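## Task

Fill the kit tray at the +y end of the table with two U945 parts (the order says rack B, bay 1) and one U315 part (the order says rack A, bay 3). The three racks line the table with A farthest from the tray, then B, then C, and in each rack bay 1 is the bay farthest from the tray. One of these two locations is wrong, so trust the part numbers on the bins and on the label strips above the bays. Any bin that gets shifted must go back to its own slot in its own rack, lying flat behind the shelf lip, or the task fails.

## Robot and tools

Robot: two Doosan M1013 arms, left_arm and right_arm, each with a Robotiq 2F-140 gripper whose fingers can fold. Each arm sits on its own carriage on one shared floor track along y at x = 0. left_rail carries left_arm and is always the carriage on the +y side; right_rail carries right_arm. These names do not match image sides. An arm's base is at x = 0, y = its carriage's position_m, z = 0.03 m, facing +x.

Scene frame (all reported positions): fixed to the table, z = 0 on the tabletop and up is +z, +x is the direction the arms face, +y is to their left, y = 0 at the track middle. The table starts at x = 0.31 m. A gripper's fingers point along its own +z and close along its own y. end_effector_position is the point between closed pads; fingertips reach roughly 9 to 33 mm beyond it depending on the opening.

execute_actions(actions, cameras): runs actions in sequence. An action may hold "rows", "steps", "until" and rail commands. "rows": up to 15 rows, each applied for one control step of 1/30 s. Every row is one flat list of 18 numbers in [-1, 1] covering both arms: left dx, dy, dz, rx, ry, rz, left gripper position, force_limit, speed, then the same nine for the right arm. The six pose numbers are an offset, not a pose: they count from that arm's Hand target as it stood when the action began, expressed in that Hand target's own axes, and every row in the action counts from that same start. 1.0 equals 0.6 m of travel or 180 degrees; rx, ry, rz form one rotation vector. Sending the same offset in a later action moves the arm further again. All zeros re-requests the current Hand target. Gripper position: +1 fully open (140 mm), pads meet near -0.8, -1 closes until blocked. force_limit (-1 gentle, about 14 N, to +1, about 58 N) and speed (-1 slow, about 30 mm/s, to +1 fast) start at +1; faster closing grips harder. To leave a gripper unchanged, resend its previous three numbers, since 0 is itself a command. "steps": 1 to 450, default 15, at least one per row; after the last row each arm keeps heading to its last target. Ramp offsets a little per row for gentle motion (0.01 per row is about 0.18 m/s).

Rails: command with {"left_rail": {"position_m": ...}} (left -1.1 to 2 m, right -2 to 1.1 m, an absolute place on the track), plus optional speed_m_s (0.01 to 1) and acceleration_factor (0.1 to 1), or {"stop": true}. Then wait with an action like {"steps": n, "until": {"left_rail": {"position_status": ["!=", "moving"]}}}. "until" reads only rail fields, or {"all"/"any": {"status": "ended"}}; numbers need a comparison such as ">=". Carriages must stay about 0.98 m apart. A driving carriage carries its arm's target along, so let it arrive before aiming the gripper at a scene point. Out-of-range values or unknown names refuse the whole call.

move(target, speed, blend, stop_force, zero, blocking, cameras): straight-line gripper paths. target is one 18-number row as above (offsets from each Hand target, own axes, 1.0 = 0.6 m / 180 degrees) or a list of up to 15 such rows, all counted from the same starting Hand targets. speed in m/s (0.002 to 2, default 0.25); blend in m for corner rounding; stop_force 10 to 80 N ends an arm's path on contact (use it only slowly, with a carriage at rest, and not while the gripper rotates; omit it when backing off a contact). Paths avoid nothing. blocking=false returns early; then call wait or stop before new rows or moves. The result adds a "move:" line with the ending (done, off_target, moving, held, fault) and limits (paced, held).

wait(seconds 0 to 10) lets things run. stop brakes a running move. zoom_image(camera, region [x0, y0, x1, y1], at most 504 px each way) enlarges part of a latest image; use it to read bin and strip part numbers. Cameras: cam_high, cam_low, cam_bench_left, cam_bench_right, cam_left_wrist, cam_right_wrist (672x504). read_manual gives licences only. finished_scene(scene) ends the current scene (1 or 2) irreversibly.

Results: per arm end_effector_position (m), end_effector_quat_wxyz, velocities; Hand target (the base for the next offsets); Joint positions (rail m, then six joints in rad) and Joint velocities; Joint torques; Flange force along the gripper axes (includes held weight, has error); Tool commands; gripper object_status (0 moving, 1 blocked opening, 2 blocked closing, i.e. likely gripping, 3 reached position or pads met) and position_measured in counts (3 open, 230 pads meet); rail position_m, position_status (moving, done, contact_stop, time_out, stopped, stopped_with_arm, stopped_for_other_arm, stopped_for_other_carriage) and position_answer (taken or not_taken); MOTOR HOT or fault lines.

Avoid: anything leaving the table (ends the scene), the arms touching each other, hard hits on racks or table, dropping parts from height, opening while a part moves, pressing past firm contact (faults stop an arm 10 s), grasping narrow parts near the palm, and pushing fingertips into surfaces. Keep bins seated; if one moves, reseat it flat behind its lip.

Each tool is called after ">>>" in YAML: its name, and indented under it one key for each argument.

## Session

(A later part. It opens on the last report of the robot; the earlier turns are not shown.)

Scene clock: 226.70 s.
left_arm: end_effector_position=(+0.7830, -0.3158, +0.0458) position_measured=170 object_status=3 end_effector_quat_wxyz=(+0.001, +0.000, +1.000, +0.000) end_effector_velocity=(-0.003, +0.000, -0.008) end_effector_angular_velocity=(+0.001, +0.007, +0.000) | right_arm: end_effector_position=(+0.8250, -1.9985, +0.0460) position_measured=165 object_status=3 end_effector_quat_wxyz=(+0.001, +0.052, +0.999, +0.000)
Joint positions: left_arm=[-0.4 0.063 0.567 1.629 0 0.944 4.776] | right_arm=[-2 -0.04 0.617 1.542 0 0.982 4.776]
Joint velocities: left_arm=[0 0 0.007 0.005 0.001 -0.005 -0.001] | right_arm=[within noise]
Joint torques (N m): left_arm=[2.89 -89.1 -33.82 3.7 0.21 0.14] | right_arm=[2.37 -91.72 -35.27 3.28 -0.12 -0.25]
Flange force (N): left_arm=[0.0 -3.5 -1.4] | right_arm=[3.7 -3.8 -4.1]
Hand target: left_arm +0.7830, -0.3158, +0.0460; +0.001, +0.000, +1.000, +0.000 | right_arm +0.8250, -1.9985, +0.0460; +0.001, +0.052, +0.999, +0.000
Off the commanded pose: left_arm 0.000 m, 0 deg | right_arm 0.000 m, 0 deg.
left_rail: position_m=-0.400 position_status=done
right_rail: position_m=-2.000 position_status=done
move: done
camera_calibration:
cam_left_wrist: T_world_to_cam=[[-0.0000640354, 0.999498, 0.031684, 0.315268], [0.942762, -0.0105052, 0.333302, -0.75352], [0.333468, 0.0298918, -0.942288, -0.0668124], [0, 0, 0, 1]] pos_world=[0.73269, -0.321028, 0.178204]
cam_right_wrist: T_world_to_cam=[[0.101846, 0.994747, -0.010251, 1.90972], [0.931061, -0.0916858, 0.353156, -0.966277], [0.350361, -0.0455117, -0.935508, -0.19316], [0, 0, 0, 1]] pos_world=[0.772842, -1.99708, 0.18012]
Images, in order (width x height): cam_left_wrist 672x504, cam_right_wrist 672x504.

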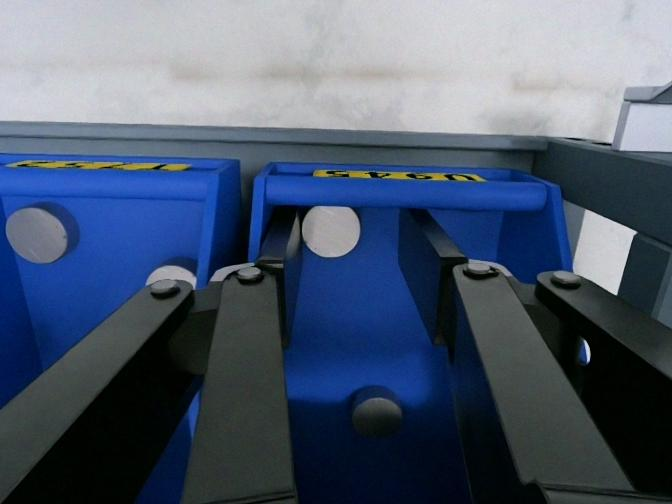

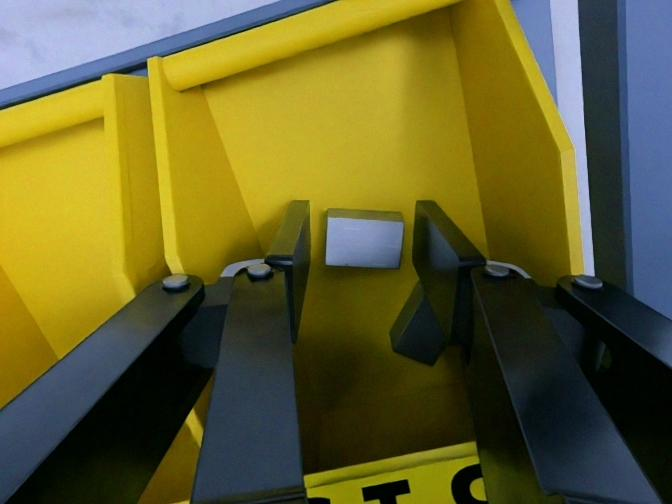

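>>> execute_actions:
  actions:
    - {"rows":[[0,0,0,0,0,0,-1,-0.05,-1,0,0,0,0,0,0,-1,-0.05,-1]],"steps":75}
  cameras: ["cam_left_wrist","cam_right_wrist"]

Scene clock: 232.13 s.
left_arm: end_effector_position=(+0.7830, -0.3158, +0.0460) position_measured=196 object_status=2 end_effector_quat_wxyz=(+0.001, +0.000, +1.000, +0.000) | right_arm: end_effector_position=(+0.8250, -1.9985, +0.0460) position_measured=185 object_status=2 end_effector_quat_wxyz=(+0.001, +0.052, +0.999, +0.000)
Joint positions: left_arm=[-0.4 0.063 0.567 1.629 0 0.945 4.776] | right_arm=[-2 -0.04 0.617 1.542 0 0.982 4.776]
Joint torques (N m): left_arm=[1.54 -86.41 -31.99 3.39 0.05 0.16] | right_arm=[2.04 -85.07 -31.17 3.33 -0.22 -0.27]
Flange force (N): left_arm=[-2.1 -3.0 -3.6] | right_arm=[2.7 -3.4 -12.6]
Hand target: left_arm +0.7830, -0.3158, +0.0460; +0.001, +0.000, +1.000, +0.000 | right_arm +0.8250, -1.9985, +0.0460; +0.001, +0.052, +0.999, +0.000
Off the commanded pose: left_arm 0.000 m, 0 deg | right_arm 0.000 m, 0 deg.
left_rail: position_m=-0.400 position_status=done
right_rail: position_m=-2.000 position_status=done
camera_calibration:
cam_left_wrist: T_world_to_cam=[[-0.0000668746, 0.999498, 0.0316847, 0.315267], [0.94275, -0.0105038, 0.333335, -0.75355], [0.3335, 0.029893, -0.942276, -0.0667436], [0, 0, 0, 1]] pos_world=[0.73269, -0.321028, 0.178305]
cam_right_wrist: T_world_to_cam=[[0.101846, 0.994747, -0.010251, 1.90972], [0.931061, -0.0916858, 0.353156, -0.966277], [0.350361, -0.0455117, -0.935508, -0.19316], [0, 0, 0, 1]] pos_world=[0.772842, -1.99708, 0.18012]
Images, in order (width x height): cam_left_wrist 672x504, cam_right_wrist 672x504.

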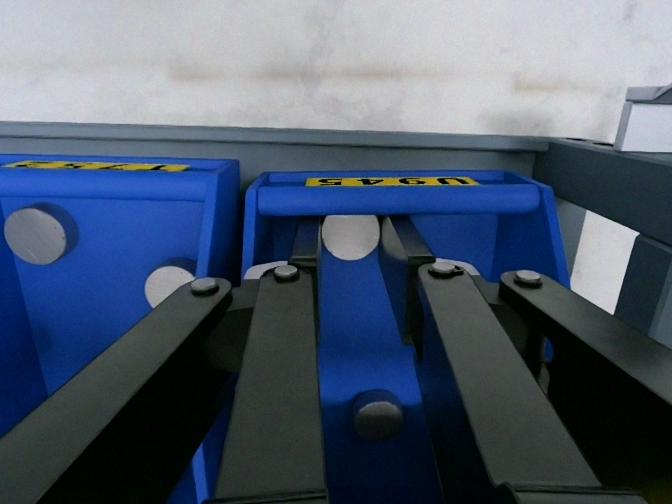

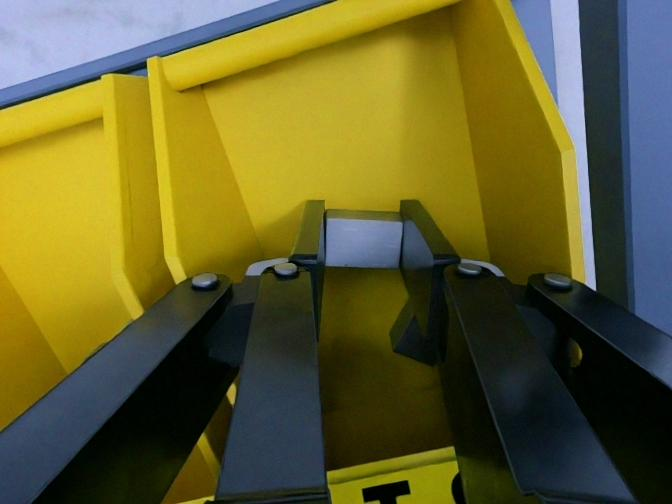

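>>> move:
  target: [0,0,-0.2,0,0,0,-1,-0.05,-1,0,0,-0.2,0,0,0,-1,-0.05,-1]
  speed: 0.08
  cameras: ["cam_left_wrist","cam_right_wrist"]

Scene clock: 238.70 s.
left_arm: end_effector_position=(+0.7828, -0.3158, +0.1659) position_measured=196 object_status=2 end_effector_quat_wxyz=(+0.001, +0.000, +1.000, +0.000) | right_arm: end_effector_position=(+0.8248, -1.9985, +0.1659) position_measured=185 object_status=2 end_effector_quat_wxyz=(+0.001, +0.052, +0.999, +0.000)
Joint positions: left_arm=[-0.4 0.063 0.469 1.541 0 1.131 4.776] | right_arm=[-2 -0.04 0.524 1.453 0 1.163 4.776]
Joint torques (N m): left_arm=[1.09 -83.83 -36.61 3.71 0.29 0.17] | right_arm=[2.24 -88.09 -39.05 3.65 -0.05 -0.26]
Flange force (N): left_arm=[-3.6 -2.4 -1.3] | right_arm=[3.0 -4.0 -2.3]
Hand target: left_arm +0.7828, -0.3158, +0.1660; +0.001, +0.000, +1.000, +0.000 | right_arm +0.8249, -1.9985, +0.1660; +0.001, +0.052, +0.999, +0.000
Off the commanded pose: left_arm 0.000 m, 0 deg | right_arm 0.000 m, 0 deg.
left_rail: position_m=-0.400 position_status=done
right_rail: position_m=-2.000 position_status=done
move: done
camera_calibration:
cam_left_wrist: T_world_to_cam=[[-0.000157833, 0.999499, 0.0316494, 0.311642], [0.942762, -0.0104053, 0.333304, -0.79333], [0.333466, 0.0298905, -0.942288, 0.0464269], [0, 0, 0, 1]] pos_world=[0.732489, -0.321128, 0.298304]
cam_right_wrist: T_world_to_cam=[[0.101846, 0.994747, -0.010251, 1.91097], [0.931061, -0.0916858, 0.353156, -1.00843], [0.350361, -0.0455117, -0.935508, -0.0809227], [0, 0, 0, 1]] pos_world=[0.772642, -1.99708, 0.30002]
Images, in order (width x height): cam_left_wrist 672x504, cam_right_wrist 672x504.

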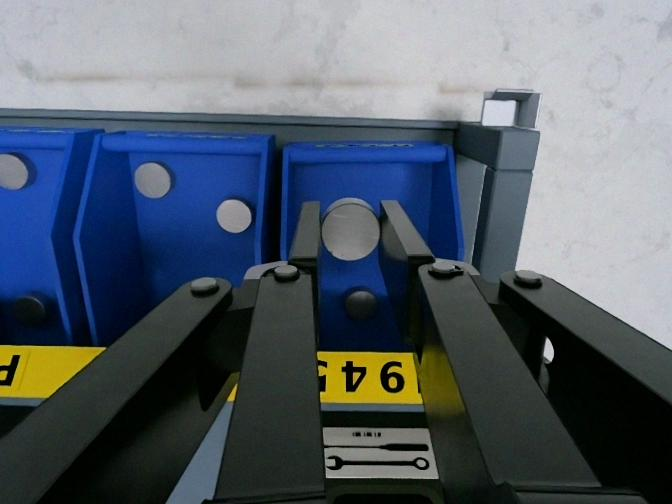

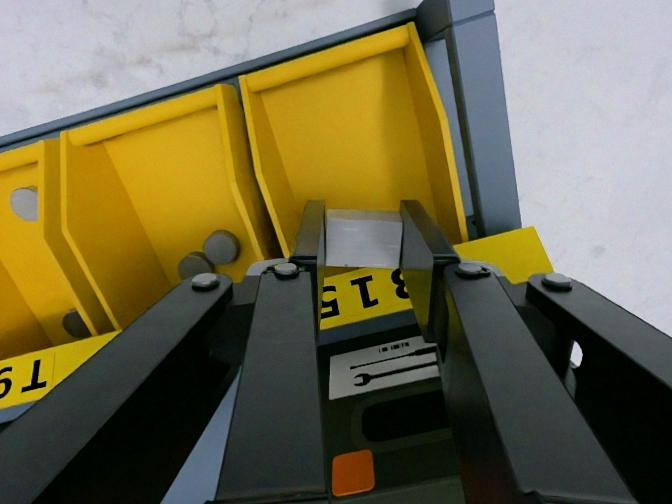

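>>> move:
  target:
    - [0.272,0,-0.2,0,0,0,-1,-0.05,-1,0.373,-0.039,-0.133,0,0,0,-1,-0.05,-1]
    - [0.272,0,-0.223,0,0,0,-1,-0.05,-1,0.468,0.870,-0.133,0,0,0,-1,-0.05,-1]
  speed: 0.3
  blend: 0.05
  cameras: ["cam_high"]

>>> execute_actions:
  actions:
    - {"left_rail":{"position_m":1.95},"steps":400,"until":{"left_rail":{"position_status":["!=","moving"]}}}
  cameras: ["cam_left_wrist","cam_right_wrist","cam_bench_left"]

Scene clock: 253.67 s.
left_arm: end_effector_position=(+0.6195, -0.3158, +0.2996) position_measured=196 object_status=2 end_effector_quat_wxyz=(+0.001, +0.000, +1.000, +0.000) | right_arm: end_effector_position=(+0.5994, -1.4503, +0.2454) position_measured=185 object_status=2 end_effector_quat_wxyz=(+0.001, +0.052, +0.999, +0.000)
Joint positions: left_arm=[-0.4 0.08 0.145 1.724 0 1.272 4.792] | right_arm=[-2 0.7 0.462 1.398 -0.001 1.28 5.516]
Joint torques (N m): left_arm=[1.96 -53.52 -39.07 3.93 0.26 0.1] | right_arm=[2.11 -84.85 -40.52 3.79 0.08 -0.24]
Flange force (N): left_arm=[-1.8 -4.3 -1.3] | right_arm=[-1.0 -5.1 -1.6]
Hand target: left_arm +0.6195, -0.3158, +0.2996; +0.001, +0.000, +1.000, +0.000 | right_arm +0.5994, -1.4502, +0.2454; +0.001, +0.052, +0.999, +0.000
Off the commanded pose: left_arm 0.000 m, 0 deg | right_arm 0.000 m, 0 deg.
left_rail: position_m=-0.400 position_status=done
right_rail: position_m=-2.000 position_status=done
move: done
Images, in order (width x height): cam_high 672x504.

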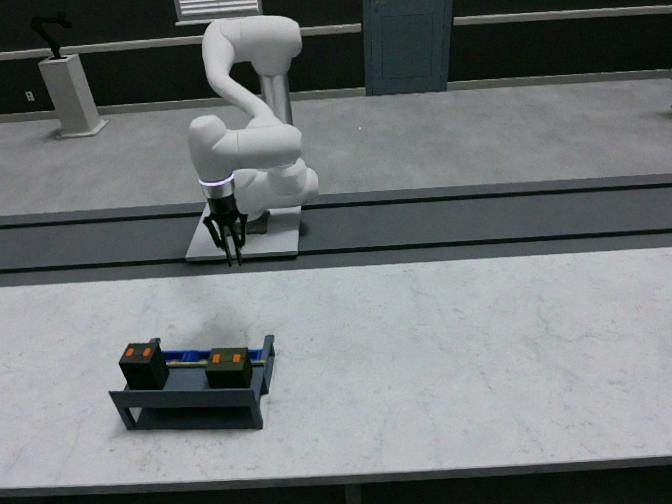

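Scene clock: 257.83 s.
left_arm: end_effector_position=(+0.6195, +2.0342, +0.2996) position_measured=196 object_status=2 end_effector_quat_wxyz=(+0.001, +0.000, +1.000, +0.000) | right_arm: end_effector_position=(+0.5994, -1.4502, +0.2454) position_measured=185 object_status=2 end_effector_quat_wxyz=(+0.001, +0.052, +0.999, +0.000)
Joint positions: left_arm=[1.95 0.08 0.145 1.724 0 1.272 4.792] | right_arm=[-2 0.7 0.462 1.398 -0.001 1.28 5.516]
Joint torques (N m): left_arm=[1.9 -53.44 -38.99 3.97 0.33 0.16] | right_arm=[1.5 -84.98 -40.74 3.81 0.06 -0.29]
Flange force (N): left_arm=[-1.9 -4.3 -1.3] | right_arm=[0.0 -4.4 -1.3]
Hand target: left_arm +0.6195, +2.0341, +0.2996; +0.001, +0.000, +1.000, +0.000 | right_arm +0.5994, -1.4502, +0.2454; +0.001, +0.052, +0.999, +0.000
Tool commands: left_gripper/position=-1.0 left_gripper/force_limit=-0.05 left_gripper/speed=-1.0 right_gripper/position=-1.0 right_gripper/force_limit=-0.05 right_gripper/speed=-1.0
Off the commanded pose: left_arm 0.000 m, 0 deg | right_arm 0.000 m, 0 deg.
left_rail: position_m=1.950 position_status=done
right_rail: position_m=-2.000 position_status=done
camera_calibration:
cam_left_wrist: T_world_to_cam=[[-0.000160668, 0.999499, 0.0316501, -2.04143], [0.942751, -0.0104039, 0.333336, -0.659371], [0.333499, 0.0298917, -0.942277, 0.156536], [0, 0, 0, 1]] pos_world=[0.569089, 2.02887, 0.431904]
cam_right_wrist: T_world_to_cam=[[0.101846, 0.994747, -0.010251, 1.38932], [0.931061, -0.0916858, 0.353156, -0.776378], [0.350361, -0.0455117, -0.935508, 0.0973757], [0, 0, 0, 1]] pos_world=[0.547242, -1.44878, 0.37952]
Images, in order (width x height): cam_bench_left 672x504, cam_left_wrist 672x504, cam_right_wrist 672x504.

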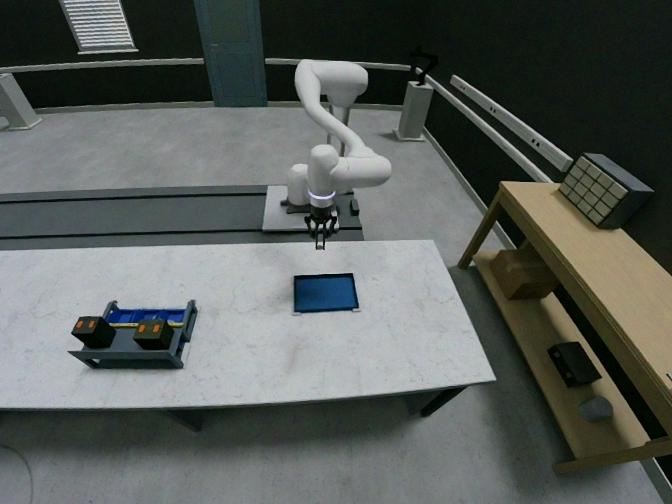

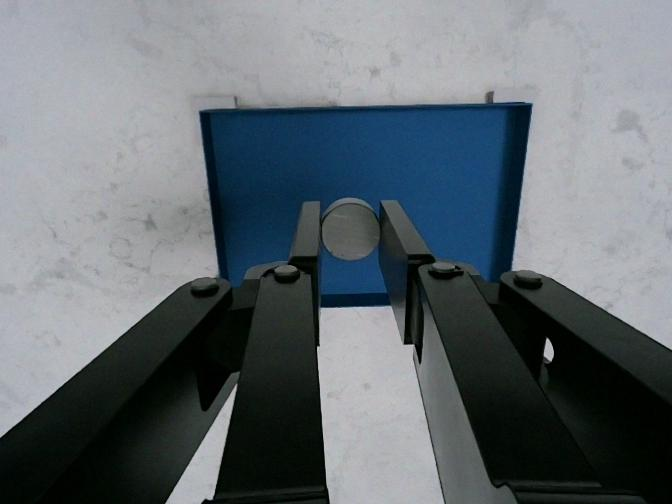

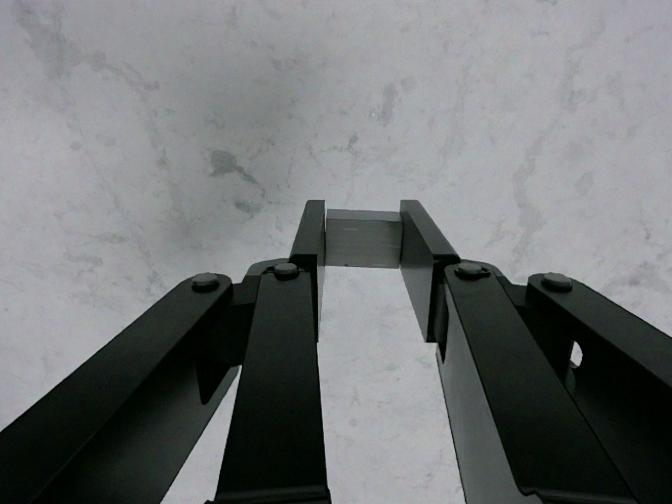

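>>> move:
  target:
    - [-0.083,-0.083,0,0,0,0,-1,-0.05,-1,0,0,0.15,0,0,0,-1,-0.05,-1]
    - [-0.083,-0.083,0.416,0,0,0,-1,-0.05,-1,0,0,0.3257,0,0,0,-1,-0.05,-1]
  speed: 0.2
  blend: 0.02
  cameras: ["cam_left_wrist"]

>>> move:
  target: [0,0,0.033,0,0,0,-1,-0.05,-1,0,0,0.033,0,0,0,-1,-0.05,-1]
  speed: 0.01
  stop_force: 10
  cameras: ["cam_left_wrist","cam_right_wrist"]

Scene clock: 267.90 s.
left_arm: end_effector_position=(+0.6696, +1.9844, +0.0501) position_measured=196 object_status=2 end_effector_quat_wxyz=(+0.001, +0.000, +1.000, +0.000) | right_arm: end_effector_position=(+0.5997, -1.4502, +0.0500) position_measured=185 object_status=2 end_effector_quat_wxyz=(+0.001, +0.052, +0.999, +0.000)
Joint positions: left_arm=[1.95 0 0.412 1.877 0 0.851 4.712] | right_arm=[-2 0.7 0.598 1.566 -0.001 0.977 5.517]
Joint torques (N m): left_arm=[1.38 -73.08 -30.77 3.12 0.34 0.12] | right_arm=[1.72 -91.69 -34.96 3.27 0.06 -0.26]
Flange force (N): left_arm=[-3.0 -3.0 0.5] | right_arm=[-0.9 -4.0 -2.5]
Hand target: left_arm +0.6696, +1.9844, +0.0500; +0.001, +0.000, +1.000, +0.000 | right_arm +0.5997, -1.4502, +0.0500; +0.001, +0.052, +0.999, +0.000
Off the commanded pose: left_arm 0.000 m, 0 deg | right_arm 0.000 m, 0 deg.
left_rail: position_m=1.950 position_status=done
right_rail: position_m=-2.000 position_status=done
move: done
camera_calibration:
cam_left_wrist: T_world_to_cam=[[-0.0000668746, 0.999498, 0.0316847, -1.98382], [0.94275, -0.0105038, 0.333335, -0.623849], [0.3335, 0.029893, -0.942276, -0.0938183], [0, 0, 0, 1]] pos_world=[0.61929, 1.97907, 0.182405]
Images, in order (width x height): cam_left_wrist 672x504.

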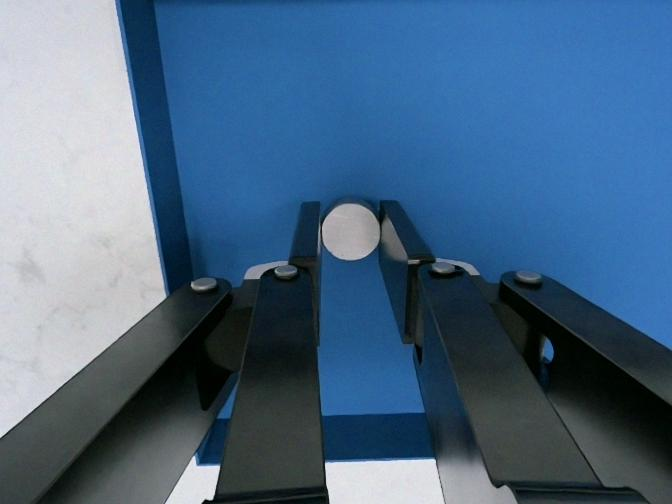

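Scene clock: 269.87 s.
left_arm: end_effector_position=(+0.6697, +1.9844, +0.0380) position_measured=196 object_status=2 end_effector_quat_wxyz=(+0.001, +0.000, +1.000, +0.000) | right_arm: end_effector_position=(+0.5998, -1.4502, +0.0366) position_measured=185 object_status=2 end_effector_quat_wxyz=(+0.001, +0.052, +0.999, +0.000)
Joint positions: left_arm=[1.95 0 0.426 1.884 0 0.83 4.712] | right_arm=[-2 0.7 0.61 1.573 -0.001 0.957 5.517]
Joint torques (N m): left_arm=[1.59 -56.34 -22.98 3.08 -1.31 0.09] | right_arm=[1.96 -82 -28.46 3.2 0.15 -0.23]
Flange force (N): left_arm=[2.9 -3.8 -25.9] | right_arm=[-1.6 -3.8 -15.3]
Hand target: left_arm +0.6697, +1.9844, +0.0380; +0.001, +0.000, +1.000, +0.000 (not the last commanded pose) | right_arm +0.5998, -1.4502, +0.0366; +0.001, +0.052, +0.999, +0.000 (not the last commanded pose)
Off the commanded pose: left_arm 0.008 m, 0 deg | right_arm 0.006 m, 0 deg.
left_rail: position_m=1.950 position_status=done
right_rail: position_m=-2.000 position_status=done
move: contact (left_arm, right_arm)
camera_calibration:
cam_left_wrist: T_world_to_cam=[[-0.0000674108, 0.999498, 0.0316851, -1.98343], [0.942719, -0.0105063, 0.333423, -0.619807], [0.333589, 0.0298926, -0.942245, -0.105279], [0, 0, 0, 1]] pos_world=[0.61929, 1.97907, 0.170305]
cam_right_wrist: T_world_to_cam=[[0.101872, 0.994747, -0.0100072, 1.38709], [0.930978, -0.0917868, 0.353348, -0.703146], [0.350573, -0.0453128, -0.935439, -0.0979366], [0, 0, 0, 1]] pos_world=[0.547642, -1.44878, 0.170722]
Images, in order (width x height): cam_left_wrist 672x504, cam_right_wrist 672x504.

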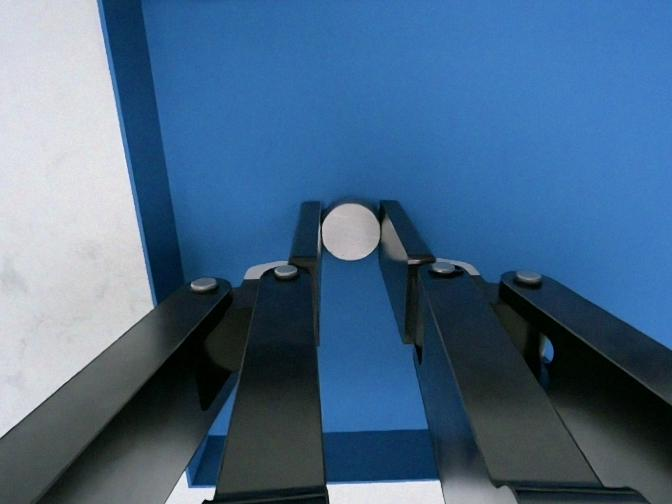

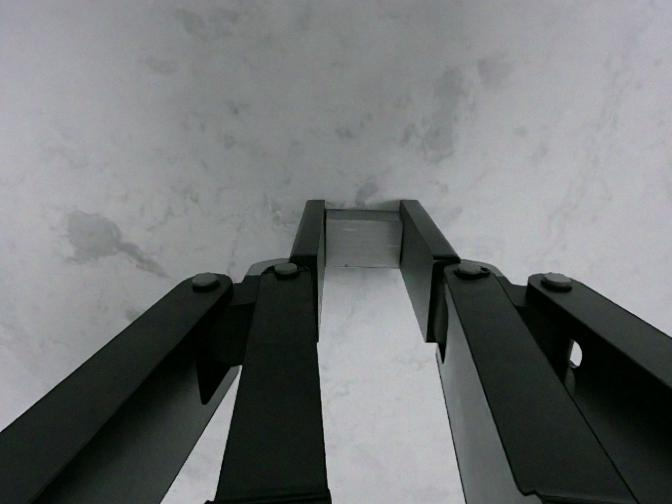

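>>> execute_actions:
  actions:
    - {"rows":[[0,0,-0.001,0,0,0,-0.25,-1,-1,0,0,-0.001,0,0,0,-0.1,-1,-1]],"steps":40}
  cameras: []

>>> move:
  target: [0,0,-0.35,0,0,0,-0.25,-1,-1,0,0,-0.35,0,0,0,-0.1,-1,-1]
  speed: 0.2
  cameras: ["cam_left_wrist","cam_right_wrist"]

Scene clock: 274.37 s.
left_arm: end_effector_position=(+0.6697, +1.9844, +0.0386) position_measured=160 object_status=3 end_effector_quat_wxyz=(+0.001, +0.000, +1.000, +0.000) | right_arm: end_effector_position=(+0.5998, -1.4502, +0.0372) position_measured=141 object_status=3 end_effector_quat_wxyz=(+0.001, +0.052, +0.999, +0.000)
Joint positions: left_arm=[1.95 0 0.425 1.884 0 0.831 4.712] | right_arm=[-2 0.7 0.61 1.573 -0.001 0.958 5.517]
Joint torques (N m): left_arm=[1.51 -72.92 -29.9 3.04 0.41 0.21] | right_arm=[1.78 -91.72 -34.28 3.25 0.07 -0.26]
Flange force (N): left_arm=[-2.9 -3.6 -0.3] | right_arm=[-0.9 -4.0 -3.3]
Hand target: left_arm +0.6697, +1.9844, +0.0386; +0.001, +0.000, +1.000, +0.000 | right_arm +0.5998, -1.4502, +0.0372; +0.001, +0.052, +0.999, +0.000
Off the commanded pose: left_arm 0.000 m, 0 deg | right_arm 0.000 m, 0 deg.
left_rail: position_m=1.950 position_status=done
right_rail: position_m=-2.000 position_status=done
No camera images: "cameras" was empty.

Scene clock: 275.87 s.
left_arm: end_effector_position=(+0.6693, +1.9844, +0.2485) position_measured=160 object_status=3 end_effector_quat_wxyz=(+0.001, +0.000, +1.000, +0.000) | right_arm: end_effector_position=(+0.5995, -1.4502, +0.2471) position_measured=141 object_status=3 end_effector_quat_wxyz=(+0.001, +0.052, +0.999, +0.000)
Joint positions: left_arm=[1.95 0 0.241 1.702 0 1.197 4.712] | right_arm=[-2 0.7 0.461 1.396 -0.001 1.283 5.516]
Joint torques (N m): left_arm=[1.32 -61.93 -37.41 3.83 0.13 0.18] | right_arm=[1.7 -84.15 -40.19 3.78 0.02 -0.21]
Flange force (N): left_arm=[-2.5 -3.4 -2.5] | right_arm=[-0.3 -4.4 -2.5]
Hand target: left_arm +0.6694, +1.9844, +0.2486; +0.001, +0.000, +1.000, +0.000 | right_arm +0.5995, -1.4502, +0.2472; +0.001, +0.052, +0.999, +0.000
Off the commanded pose: left_arm 0.000 m, 0 deg | right_arm 0.000 m, 0 deg.
left_rail: position_m=1.950 position_status=done
right_rail: position_m=-2.000 position_status=done
move: done
camera_calibration:
cam_left_wrist: T_world_to_cam=[[-0.0000668746, 0.999498, 0.0316847, -1.99011], [0.94275, -0.0105038, 0.333335, -0.689733], [0.3335, 0.029893, -0.942276, 0.0933235], [0, 0, 0, 1]] pos_world=[0.61899, 1.97907, 0.380905]
cam_right_wrist: T_world_to_cam=[[0.101874, 0.994747, -0.0100161, 1.38924], [0.931024, -0.0917917, 0.353227, -0.777139], [0.350452, -0.0453101, -0.935484, 0.0992004], [0, 0, 0, 1]] pos_world=[0.547242, -1.44878, 0.381222]
Images, in order (width x height): cam_left_wrist 672x504, cam_right_wrist 672x504.

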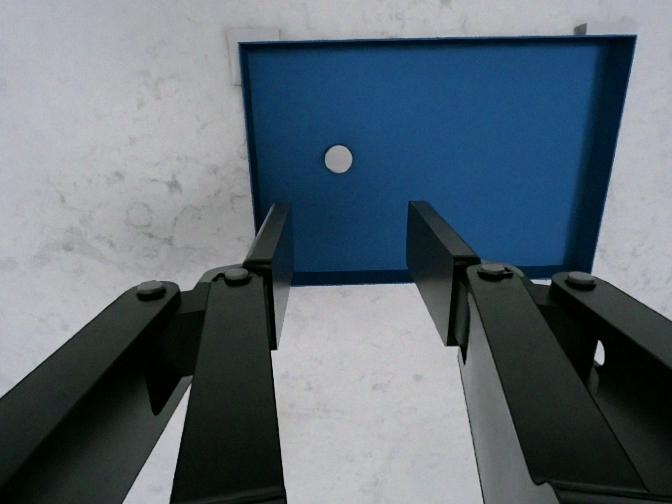

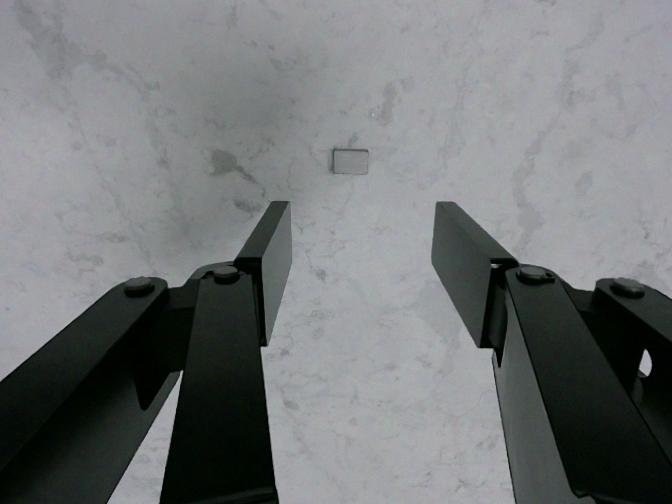

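>>> move:
  target: [0.115,-0.807,0,0,0,0.033,-0.1,-1,-1,-0.096,-0.912,0,0,0,0,-0.1,-1,-1]
  speed: 0.4
  cameras: []

>>> execute_actions:
  actions:
    - {"left_rail":{"position_m":-1.0},"steps":400,"until":{"left_rail":{"position_status":["!=","moving"]}}}
  cameras: ["cam_left_wrist","cam_right_wrist"]

Scene clock: 285.87 s.
left_arm: end_effector_position=(+0.6004, +1.5002, +0.2485) position_measured=141 object_status=3 end_effector_quat_wxyz=(+0.001, +0.052, +0.999, +0.000) end_effector_velocity=(+0.000, +0.001, +0.000) end_effector_angular_velocity=(+0.002, -0.001, -0.001) | right_arm: end_effector_position=(+0.6002, -2.0004, +0.2471) position_measured=141 object_status=3 end_effector_quat_wxyz=(+0.001, +0.052, +0.999, +0.000)
Joint positions: left_arm=[1.95 -0.689 0.363 1.538 0.001 1.24 4.126] | right_arm=[-2 -0.058 0.135 1.835 0 1.17 4.758]
Joint velocities: left_arm=[0.001 -0.001 0 0 0.002 0 0] | right_arm=[within noise]
Joint torques (N m): left_arm=[2.39 -74.71 -38.38 3.87 0.31 0.14] | right_arm=[3.34 -50.78 -38.59 3.66 -0.05 -0.3]
Flange force (N): left_arm=[0.2 -3.9 -1.8] | right_arm=[0.6 -6.0 -2.4]
Hand target: left_arm +0.6004, +1.5001, +0.2485; +0.001, +0.052, +0.999, +0.000 | right_arm +0.6002, -2.0004, +0.2471; +0.001, +0.052, +0.999, +0.000
Off the commanded pose: left_arm 0.000 m, 0 deg | right_arm 0.000 m, 0 deg.
left_rail: position_m=1.950 position_status=done
right_rail: position_m=-2.000 position_status=done
move: done
No camera images: "cameras" was empty.

Scene clock: 290.63 s.
left_arm: end_effector_position=(+0.6004, -1.4498, +0.2485) position_measured=141 object_status=3 end_effector_quat_wxyz=(+0.001, +0.052, +0.999, +0.000) | right_arm: end_effector_position=(+0.6002, -2.0004, +0.2471) position_measured=141 object_status=3 end_effector_quat_wxyz=(+0.001, +0.052, +0.999, +0.000)
Joint positions: left_arm=[-1 -0.689 0.363 1.538 0.001 1.24 4.126] | right_arm=[-2 -0.058 0.135 1.835 0 1.17 4.758]
Joint torques (N m): left_arm=[2.31 -75.28 -38.38 3.95 0.31 0.16] | right_arm=[2.1 -49.92 -38.91 3.62 0.02 -0.26]
Flange force (N): left_arm=[-0.4 -4.3 -1.2] | right_arm=[2.5 -4.4 -2.3]
Hand target: left_arm +0.6004, -1.4498, +0.2485; +0.001, +0.052, +0.999, +0.000 | right_arm +0.6002, -2.0004, +0.2471; +0.001, +0.052, +0.999, +0.000
Tool commands: left_gripper/position=-0.1 left_gripper/force_limit=-1.0 left_gripper/speed=-1.0 right_gripper/position=-0.1 right_gripper/force_limit=-1.0 right_gripper/speed=-1.0
Off the commanded pose: left_arm 0.000 m, 0 deg | right_arm 0.000 m, 0 deg.
left_rail: position_m=-1.000 position_status=done
right_rail: position_m=-2.000 position_status=done
camera_calibration:
cam_left_wrist: T_world_to_cam=[[0.103313, 0.99414, 0.0318285, 1.37235], [0.936585, -0.108005, 0.333381, -0.798457], [0.334865, -0.00463255, -0.942255, 0.167996], [0, 0, 0, 1]] pos_world=[0.549785, -1.44977, 0.380805]
cam_right_wrist: T_world_to_cam=[[0.101872, 0.994747, -0.0100072, 1.93657], [0.930978, -0.0917868, 0.353348, -0.828315], [0.350573, -0.0453128, -0.935439, 0.0739324], [0, 0, 0, 1]] pos_world=[0.547942, -1.99908, 0.381222]
Images, in order (width x height): cam_left_wrist 672x504, cam_right_wrist 672x504.

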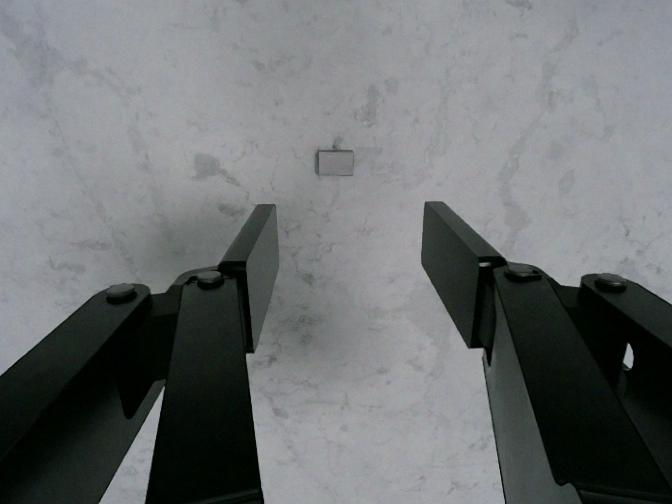

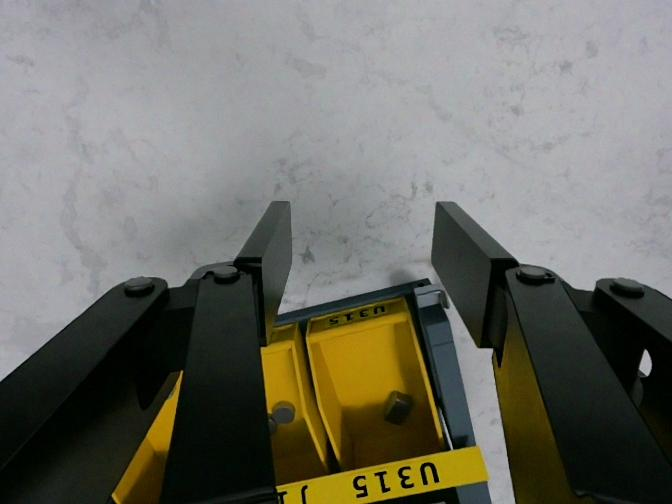

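>>> move:
  target: [0,-0.003,0.3525,0,0,0,-0.1,-1,-1,0,0,0,0,0,0,-0.1,-1,-1]
  speed: 0.15
  cameras: ["cam_left_wrist"]

>>> execute_actions:
  actions:
    - {"rows":[[0,0,0,0,0,0,-1,-0.05,-1,0,0,0,0,0,0,-0.1,-1,-1]],"steps":90}
  cameras: ["cam_left_wrist"]

>>> move:
  target: [0,0,-0.333,0,0,0,-1,-0.05,-1,0,0,0,0,0,0,-0.1,-1,-1]
  speed: 0.15
  cameras: ["cam_left_wrist"]

Scene clock: 299.70 s.
left_arm: end_effector_position=(+0.6005, -1.4516, +0.0371) position_measured=141 object_status=3 end_effector_quat_wxyz=(+0.001, +0.052, +0.999, +0.000) | right_arm: end_effector_position=(+0.6002, -2.0004, +0.2471) position_measured=141 object_status=3 end_effector_quat_wxyz=(+0.001, +0.052, +0.999, +0.000)
Joint positions: left_arm=[-1 -0.691 0.529 1.714 0.001 0.897 4.124] | right_arm=[-2 -0.058 0.135 1.835 0 1.17 4.758]
Joint torques (N m): left_arm=[2.56 -84.52 -31.97 3.22 0.26 0.1] | right_arm=[2.28 -50.24 -38.94 3.67 0.05 -0.26]
Flange force (N): left_arm=[-0.4 -4.2 -0.3] | right_arm=[2.0 -4.8 -2.0]
Hand target: left_arm +0.6005, -1.4516, +0.0370; +0.001, +0.052, +0.999, +0.000 | right_arm +0.6002, -2.0004, +0.2471; +0.001, +0.052, +0.999, +0.000
Off the commanded pose: left_arm 0.000 m, 0 deg | right_arm 0.000 m, 0 deg.
left_rail: position_m=-1.000 position_status=done
right_rail: position_m=-2.000 position_status=done
move: done
camera_calibration:
cam_left_wrist: T_world_to_cam=[[0.103313, 0.99414, 0.0318285, 1.38096], [0.936585, -0.108005, 0.333381, -0.728279], [0.334865, -0.00463255, -0.942255, -0.0312395], [0, 0, 0, 1]] pos_world=[0.549885, -1.45167, 0.169405]
Images, in order (width x height): cam_left_wrist 672x504.

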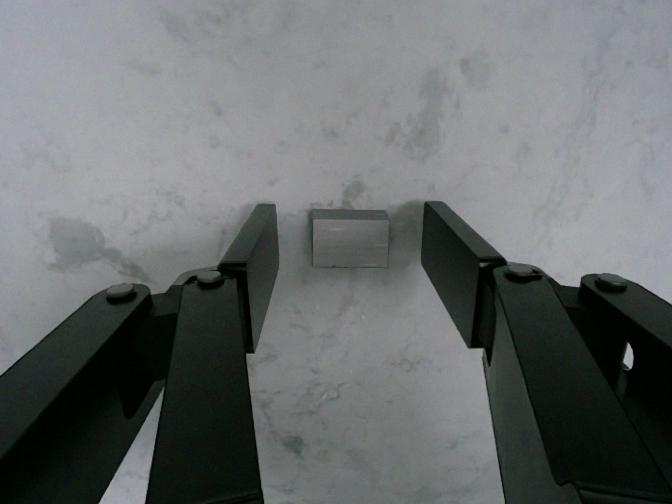

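Scene clock: 302.90 s.
left_arm: end_effector_position=(+0.6005, -1.4516, +0.0370) position_measured=186 object_status=2 end_effector_quat_wxyz=(+0.001, +0.052, +0.999, +0.000) | right_arm: end_effector_position=(+0.6002, -2.0004, +0.2471) position_measured=141 object_status=3 end_effector_quat_wxyz=(+0.001, +0.052, +0.999, +0.000)
Joint positions: left_arm=[-1 -0.691 0.529 1.714 0.001 0.897 4.124] | right_arm=[-2 -0.058 0.135 1.835 0 1.17 4.758]
Joint torques (N m): left_arm=[1.9 -75.37 -27.63 3.18 0.06 0.09] | right_arm=[2.63 -49.63 -38.91 3.65 0.02 -0.25]
Flange force (N): left_arm=[0.9 -2.6 -12.3] | right_arm=[2.8 -5.4 -2.7]
Hand target: left_arm +0.6005, -1.4516, +0.0370; +0.001, +0.052, +0.999, +0.000 | right_arm +0.6002, -2.0004, +0.2471; +0.001, +0.052, +0.999, +0.000
Off the commanded pose: left_arm 0.000 m, 0 deg | right_arm 0.000 m, 0 deg.
left_rail: position_m=-1.000 position_status=done
right_rail: position_m=-2.000 position_status=done
camera_calibration:
cam_left_wrist: T_world_to_cam=[[0.103313, 0.99414, 0.0318285, 1.38096], [0.936585, -0.108005, 0.333381, -0.728246], [0.334865, -0.00463255, -0.942255, -0.0313337], [0, 0, 0, 1]] pos_world=[0.549885, -1.45167, 0.169305]
Images, in order (width x height): cam_left_wrist 672x504.

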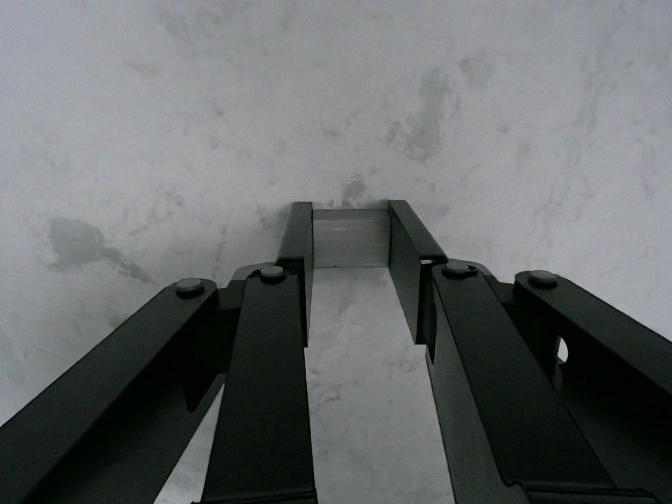

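Scene clock: 304.67 s.
left_arm: end_effector_position=(+0.6002, -1.4516, +0.2367) position_measured=186 object_status=2 end_effector_quat_wxyz=(+0.001, +0.052, +0.999, +0.000) | right_arm: end_effector_position=(+0.6002, -2.0004, +0.2471) position_measured=141 object_status=3 end_effector_quat_wxyz=(+0.001, +0.052, +0.999, +0.000)
Joint positions: left_arm=[-1 -0.691 0.371 1.549 0.001 1.221 4.124] | right_arm=[-2 -0.058 0.135 1.835 0 1.17 4.758]
Joint torques (N m): left_arm=[2.29 -76.42 -38.54 3.82 0.61 0.1] | right_arm=[2.22 -50.17 -38.77 3.65 0.07 -0.28]
Flange force (N): left_arm=[-0.6 -4.0 0.0] | right_arm=[1.9 -4.5 -2.3]
Hand target: left_arm +0.6002, -1.4516, +0.2368; +0.001, +0.052, +0.999, +0.000 | right_arm +0.6002, -2.0004, +0.2471; +0.001, +0.052, +0.999, +0.000
Off the commanded pose: left_arm 0.000 m, 0 deg | right_arm 0.000 m, 0 deg.
left_rail: position_m=-1.000 position_status=done
right_rail: position_m=-2.000 position_status=done
move: done
camera_calibration:
cam_left_wrist: T_world_to_cam=[[0.103313, 0.99414, 0.0318285, 1.37464], [0.936585, -0.108005, 0.333381, -0.794574], [0.334865, -0.00463255, -0.942255, 0.157029], [0, 0, 0, 1]] pos_world=[0.549585, -1.45167, 0.369105]
Images, in order (width x height): cam_left_wrist 672x504.

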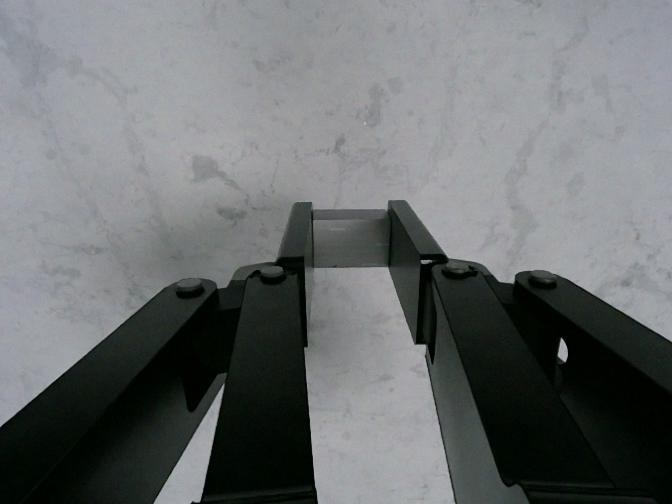

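>>> execute_actions:
  actions:
    - {"left_rail":{"position_m":1.95},"steps":400,"until":{"left_rail":{"position_status":["!=","moving"]}}}
  cameras: []

>>> move:
  target:
    - [-0.014,0.957,0,0,0,-0.033,-1,-0.05,-1,0,0,0,0,0,0,-0.1,-1,-1]
    - [-0.014,0.957,0.315,0,0,-0.033,-1,-0.05,-1,0,0,0,0,0,0,-0.1,-1,-1]
  speed: 0.3
  blend: 0.03
  cameras: ["cam_left_wrist"]

>>> move:
  target: [0,0,0.03,0,0,0,-1,-0.05,-1,0,0,0,0,0,0,-0.1,-1,-1]
  speed: 0.01
  stop_force: 10
  cameras: ["cam_left_wrist"]

Scene clock: 318.27 s.
left_arm: end_effector_position=(+0.6002, +1.4983, +0.2368) position_measured=186 object_status=2 end_effector_quat_wxyz=(+0.001, +0.052, +0.999, +0.000) | right_arm: end_effector_position=(+0.6002, -2.0004, +0.2471) position_measured=141 object_status=3 end_effector_quat_wxyz=(+0.001, +0.052, +0.999, +0.000)
Joint positions: left_arm=[1.95 -0.691 0.371 1.549 0.001 1.221 4.124] | right_arm=[-2 -0.058 0.135 1.835 0 1.17 4.758]
Joint torques (N m): left_arm=[2.1 -76.7 -38.54 3.86 0.33 0.22] | right_arm=[2.29 -49.85 -38.77 3.68 0.02 -0.22]
Flange force (N): left_arm=[-1.1 -4.1 -0.3] | right_arm=[2.3 -4.9 -2.6]
Hand target: left_arm +0.6002, +1.4983, +0.2368; +0.001, +0.052, +0.999, +0.000 | right_arm +0.6002, -2.0004, +0.2471; +0.001, +0.052, +0.999, +0.000
Tool commands: left_gripper/position=-1.0 left_gripper/force_limit=-0.05 left_gripper/speed=-1.0 right_gripper/position=-0.1 right_gripper/force_limit=-1.0 right_gripper/speed=-1.0
Off the commanded pose: left_arm 0.000 m, 0 deg | right_arm 0.000 m, 0 deg.
left_rail: position_m=1.950 position_status=done
right_rail: position_m=-2.000 position_status=done
No camera images: "cameras" was empty.

Scene clock: 321.33 s.
left_arm: end_effector_position=(+0.6683, +2.0686, +0.0480) position_measured=186 object_status=2 end_effector_quat_wxyz=(+0.001, +0.000, +1.000, +0.000) | right_arm: end_effector_position=(+0.6002, -2.0004, +0.2471) position_measured=141 object_status=3 end_effector_quat_wxyz=(+0.001, +0.052, +0.999, +0.000)
Joint positions: left_arm=[1.95 0.125 0.425 1.862 0 0.853 4.837] | right_arm=[-2 -0.058 0.135 1.835 0 1.17 4.758]
Joint torques (N m): left_arm=[1.66 -71.99 -31.21 3.15 0.38 0.13] | right_arm=[2.35 -49.72 -38.76 3.69 0.03 -0.23]
Flange force (N): left_arm=[0.1 -4.1 -1.9] | right_arm=[2.4 -5.0 -2.5]
Hand target: left_arm +0.6682, +2.0686, +0.0479; +0.001, +0.000, +1.000, +0.000 | right_arm +0.6002, -2.0004, +0.2471; +0.001, +0.052, +0.999, +0.000
Off the commanded pose: left_arm 0.000 m, 0 deg | right_arm 0.000 m, 0 deg.
left_rail: position_m=1.950 position_status=done
right_rail: position_m=-2.000 position_status=done
move: done
camera_calibration:
cam_left_wrist: T_world_to_cam=[[-0.000162951, 0.999499, 0.0316499, -2.06794], [0.942719, -0.0104045, 0.333425, -0.621146], [0.333587, 0.0298913, -0.942245, -0.0979057], [0, 0, 0, 1]] pos_world=[0.617889, 2.06337, 0.180305]
Images, in order (width x height): cam_left_wrist 672x504.

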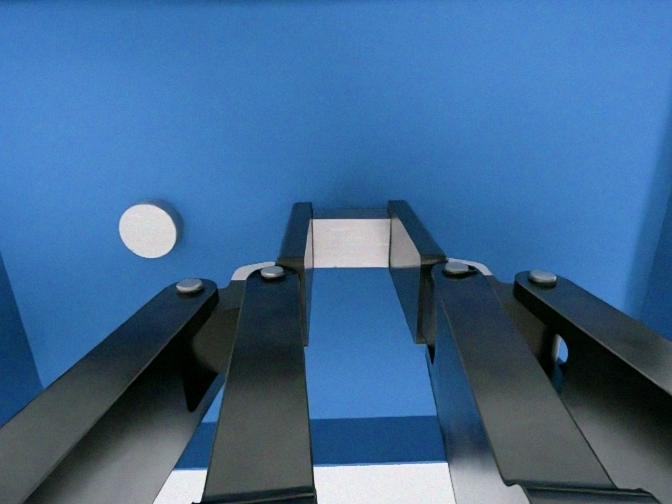

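Scene clock: 322.93 s.
left_arm: end_effector_position=(+0.6683, +2.0686, +0.0381) position_measured=186 object_status=2 end_effector_quat_wxyz=(+0.001, +0.000, +1.000, +0.000) | right_arm: end_effector_position=(+0.6002, -2.0004, +0.2471) position_measured=141 object_status=3 end_effector_quat_wxyz=(+0.001, +0.052, +0.999, +0.000)
Joint positions: left_arm=[1.95 0.125 0.436 1.868 0 0.837 4.837] | right_arm=[-2 -0.058 0.135 1.835 0 1.17 4.758]
Joint torques (N m): left_arm=[1.67 -61.05 -23.36 3.15 0.04 0.07] | right_arm=[2.44 -49.8 -38.78 3.66 0.04 -0.24]
Flange force (N): left_arm=[-0.7 -3.6 -19.6] | right_arm=[2.2 -5.1 -2.8]
Hand target: left_arm +0.6683, +2.0686, +0.0381; +0.001, +0.000, +1.000, +0.000 (not the last commanded pose) | right_arm +0.6002, -2.0004, +0.2471; +0.001, +0.052, +0.999, +0.000
Off the commanded pose: left_arm 0.008 m, 0 deg | right_arm 0.000 m, 0 deg.
left_rail: position_m=1.950 position_status=done
right_rail: position_m=-2.000 position_status=done
move: contact (left_arm)
camera_calibration:
cam_left_wrist: T_world_to_cam=[[-0.000166322, 0.999499, 0.0316492, -2.06763], [0.942688, -0.0104039, 0.333513, -0.617937], [0.333676, 0.0298908, -0.942214, -0.107326], [0, 0, 0, 1]] pos_world=[0.61799, 2.06337, 0.170405]
Images, in order (width x height): cam_left_wrist 672x504.

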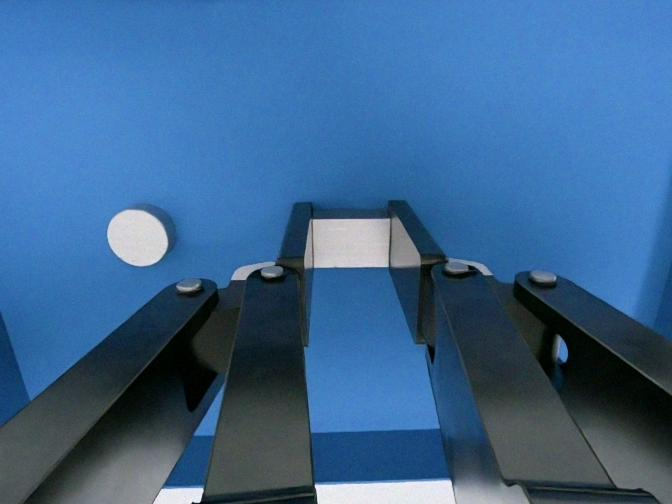

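>>> execute_actions:
  actions:
    - {"rows":[[0,0,-0.001,0,0,0,-0.2,-1,-1,0,0,0,0,0,0,-0.1,-1,-1]],"steps":35}
  cameras: []

>>> move:
  target: [0,0,-0.35,0,0,0,-0.2,-1,-1,0,0,0,0,0,0,-0.1,-1,-1]
  speed: 0.2
  cameras: ["cam_left_wrist"]

>>> execute_actions:
  actions:
    - {"left_rail":{"position_m":-0.4},"steps":400,"until":{"left_rail":{"position_status":["!=","moving"]}}}
  cameras: ["cam_left_wrist"]

>>> zoom_image:
  camera: "cam_left_wrist"
  region: [120, 170, 520, 470]

Scene clock: 329.73 s.
left_arm: end_effector_position=(+0.6683, +2.0686, +0.0387) position_measured=154 object_status=3 end_effector_quat_wxyz=(+0.001, +0.000, +1.000, +0.000) | right_arm: end_effector_position=(+0.6002, -2.0004, +0.2471) position_measured=141 object_status=3 end_effector_quat_wxyz=(+0.001, +0.052, +0.999, +0.000)
Joint positions: left_arm=[1.95 0.125 0.435 1.867 0 0.838 4.837] | right_arm=[-2 -0.058 0.135 1.835 0 1.17 4.758]
Joint torques (N m): left_arm=[1.54 -73.96 -30.3 3.08 0.32 0.13] | right_arm=[2.15 -50.03 -38.76 3.66 0.03 -0.27]
Flange force (N): left_arm=[-2.6 -3.2 -0.6] | right_arm=[2.0 -4.5 -2.6]
Hand target: left_arm +0.6683, +2.0686, +0.0387; +0.001, +0.000, +1.000, +0.000 | right_arm +0.6002, -2.0004, +0.2471; +0.001, +0.052, +0.999, +0.000
Off the commanded pose: left_arm 0.000 m, 0 deg | right_arm 0.000 m, 0 deg.
left_rail: position_m=1.950 position_status=done
right_rail: position_m=-2.000 position_status=done
No camera images: "cameras" was empty.

Scene clock: 331.23 s.
left_arm: end_effector_position=(+0.6680, +2.0687, +0.2487) position_measured=154 object_status=3 end_effector_quat_wxyz=(+0.001, +0.000, +1.000, +0.000) | right_arm: end_effector_position=(+0.6002, -2.0004, +0.2471) position_measured=141 object_status=3 end_effector_quat_wxyz=(+0.001, +0.052, +0.999, +0.000)
Joint positions: left_arm=[1.95 0.125 0.254 1.686 0 1.2 4.837] | right_arm=[-2 -0.058 0.135 1.835 0 1.17 4.758]
Joint torques (N m): left_arm=[1.29 -64.12 -37.89 3.82 0.47 0.2] | right_arm=[2.15 -50.26 -38.76 3.66 0.03 -0.23]
Flange force (N): left_arm=[-3.0 -3.0 -0.8] | right_arm=[1.6 -4.5 -2.3]
Hand target: left_arm +0.6680, +2.0686, +0.2487; +0.001, +0.000, +1.000, +0.000 | right_arm +0.6002, -2.0004, +0.2471; +0.001, +0.052, +0.999, +0.000
Off the commanded pose: left_arm 0.000 m, 0 deg | right_arm 0.000 m, 0 deg.
left_rail: position_m=1.950 position_status=done
right_rail: position_m=-2.000 position_status=done
move: done
camera_calibration:
cam_left_wrist: T_world_to_cam=[[-0.0000707882, 0.999498, 0.0316844, -2.07436], [0.942687, -0.0105057, 0.333512, -0.687587], [0.333677, 0.0298921, -0.942213, 0.0912337], [0, 0, 0, 1]] pos_world=[0.61759, 2.06337, 0.381005]
Images, in order (width x height): cam_left_wrist 672x504.

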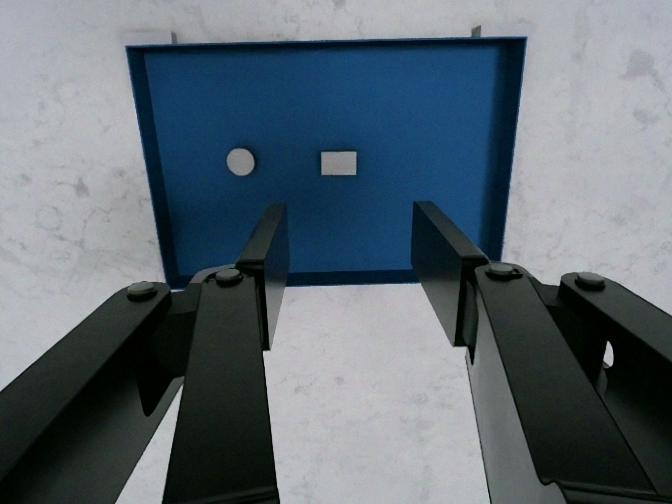

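Scene clock: 335.40 s.
left_arm: end_effector_position=(+0.6680, -0.2814, +0.2487) position_measured=154 object_status=3 end_effector_quat_wxyz=(+0.001, +0.000, +1.000, +0.000) | right_arm: end_effector_position=(+0.6002, -2.0004, +0.2471) position_measured=141 object_status=3 end_effector_quat_wxyz=(+0.001, +0.052, +0.999, +0.000)
Joint positions: left_arm=[-0.4 0.125 0.254 1.686 0 1.201 4.837] | right_arm=[-2 -0.058 0.135 1.835 0 1.17 4.758]
Joint torques (N m): left_arm=[0.85 -63.97 -37.62 3.82 0.28 0.18] | right_arm=[1.94 -49.85 -38.77 3.69 0.01 -0.25]
Flange force (N): left_arm=[-3.4 -2.1 -1.6] | right_arm=[2.3 -4.1 -2.6]
Hand target: left_arm +0.6680, -0.2813, +0.2487; +0.001, +0.000, +1.000, +0.000 | right_arm +0.6002, -2.0004, +0.2471; +0.001, +0.052, +0.999, +0.000
Tool commands: left_gripper/position=-0.2 left_gripper/force_limit=-1.0 left_gripper/speed=-1.0 right_gripper/position=-0.1 right_gripper/force_limit=-1.0 right_gripper/speed=-1.0
Off the commanded pose: left_arm 0.000 m, 0 deg | right_arm 0.000 m, 0 deg.
left_rail: position_m=-0.400 position_status=done
right_rail: position_m=-2.000 position_status=done
camera_calibration:
cam_left_wrist: T_world_to_cam=[[-0.0000725322, 0.999498, 0.0316838, 0.274454], [0.942687, -0.0105038, 0.333512, -0.712308], [0.333677, 0.0298921, -0.942213, 0.161574], [0, 0, 0, 1]] pos_world=[0.61759, -0.286628, 0.381105]
Images, in order (width x height): cam_left_wrist 672x504.

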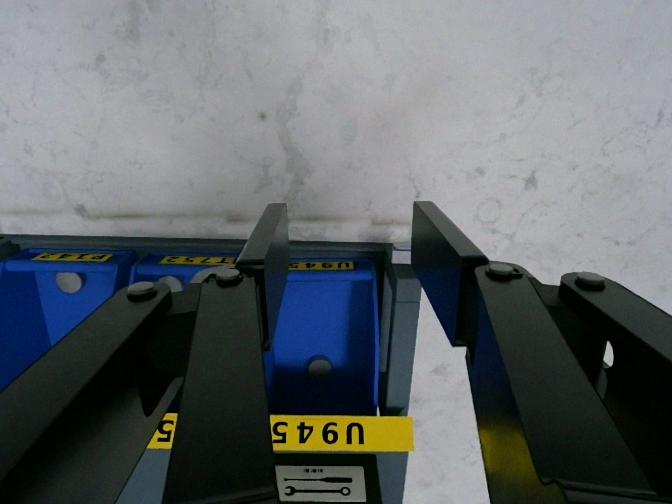

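Scaled by 1.260 from the camera's 672x504 image, which has a finer 960x720 frame.

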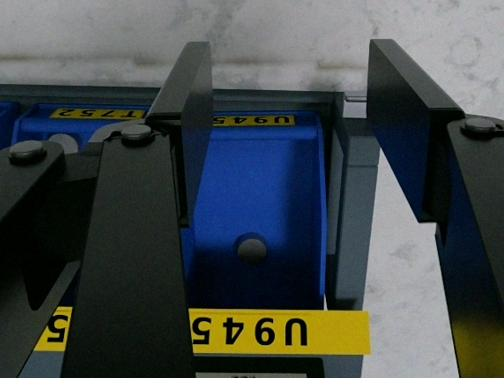

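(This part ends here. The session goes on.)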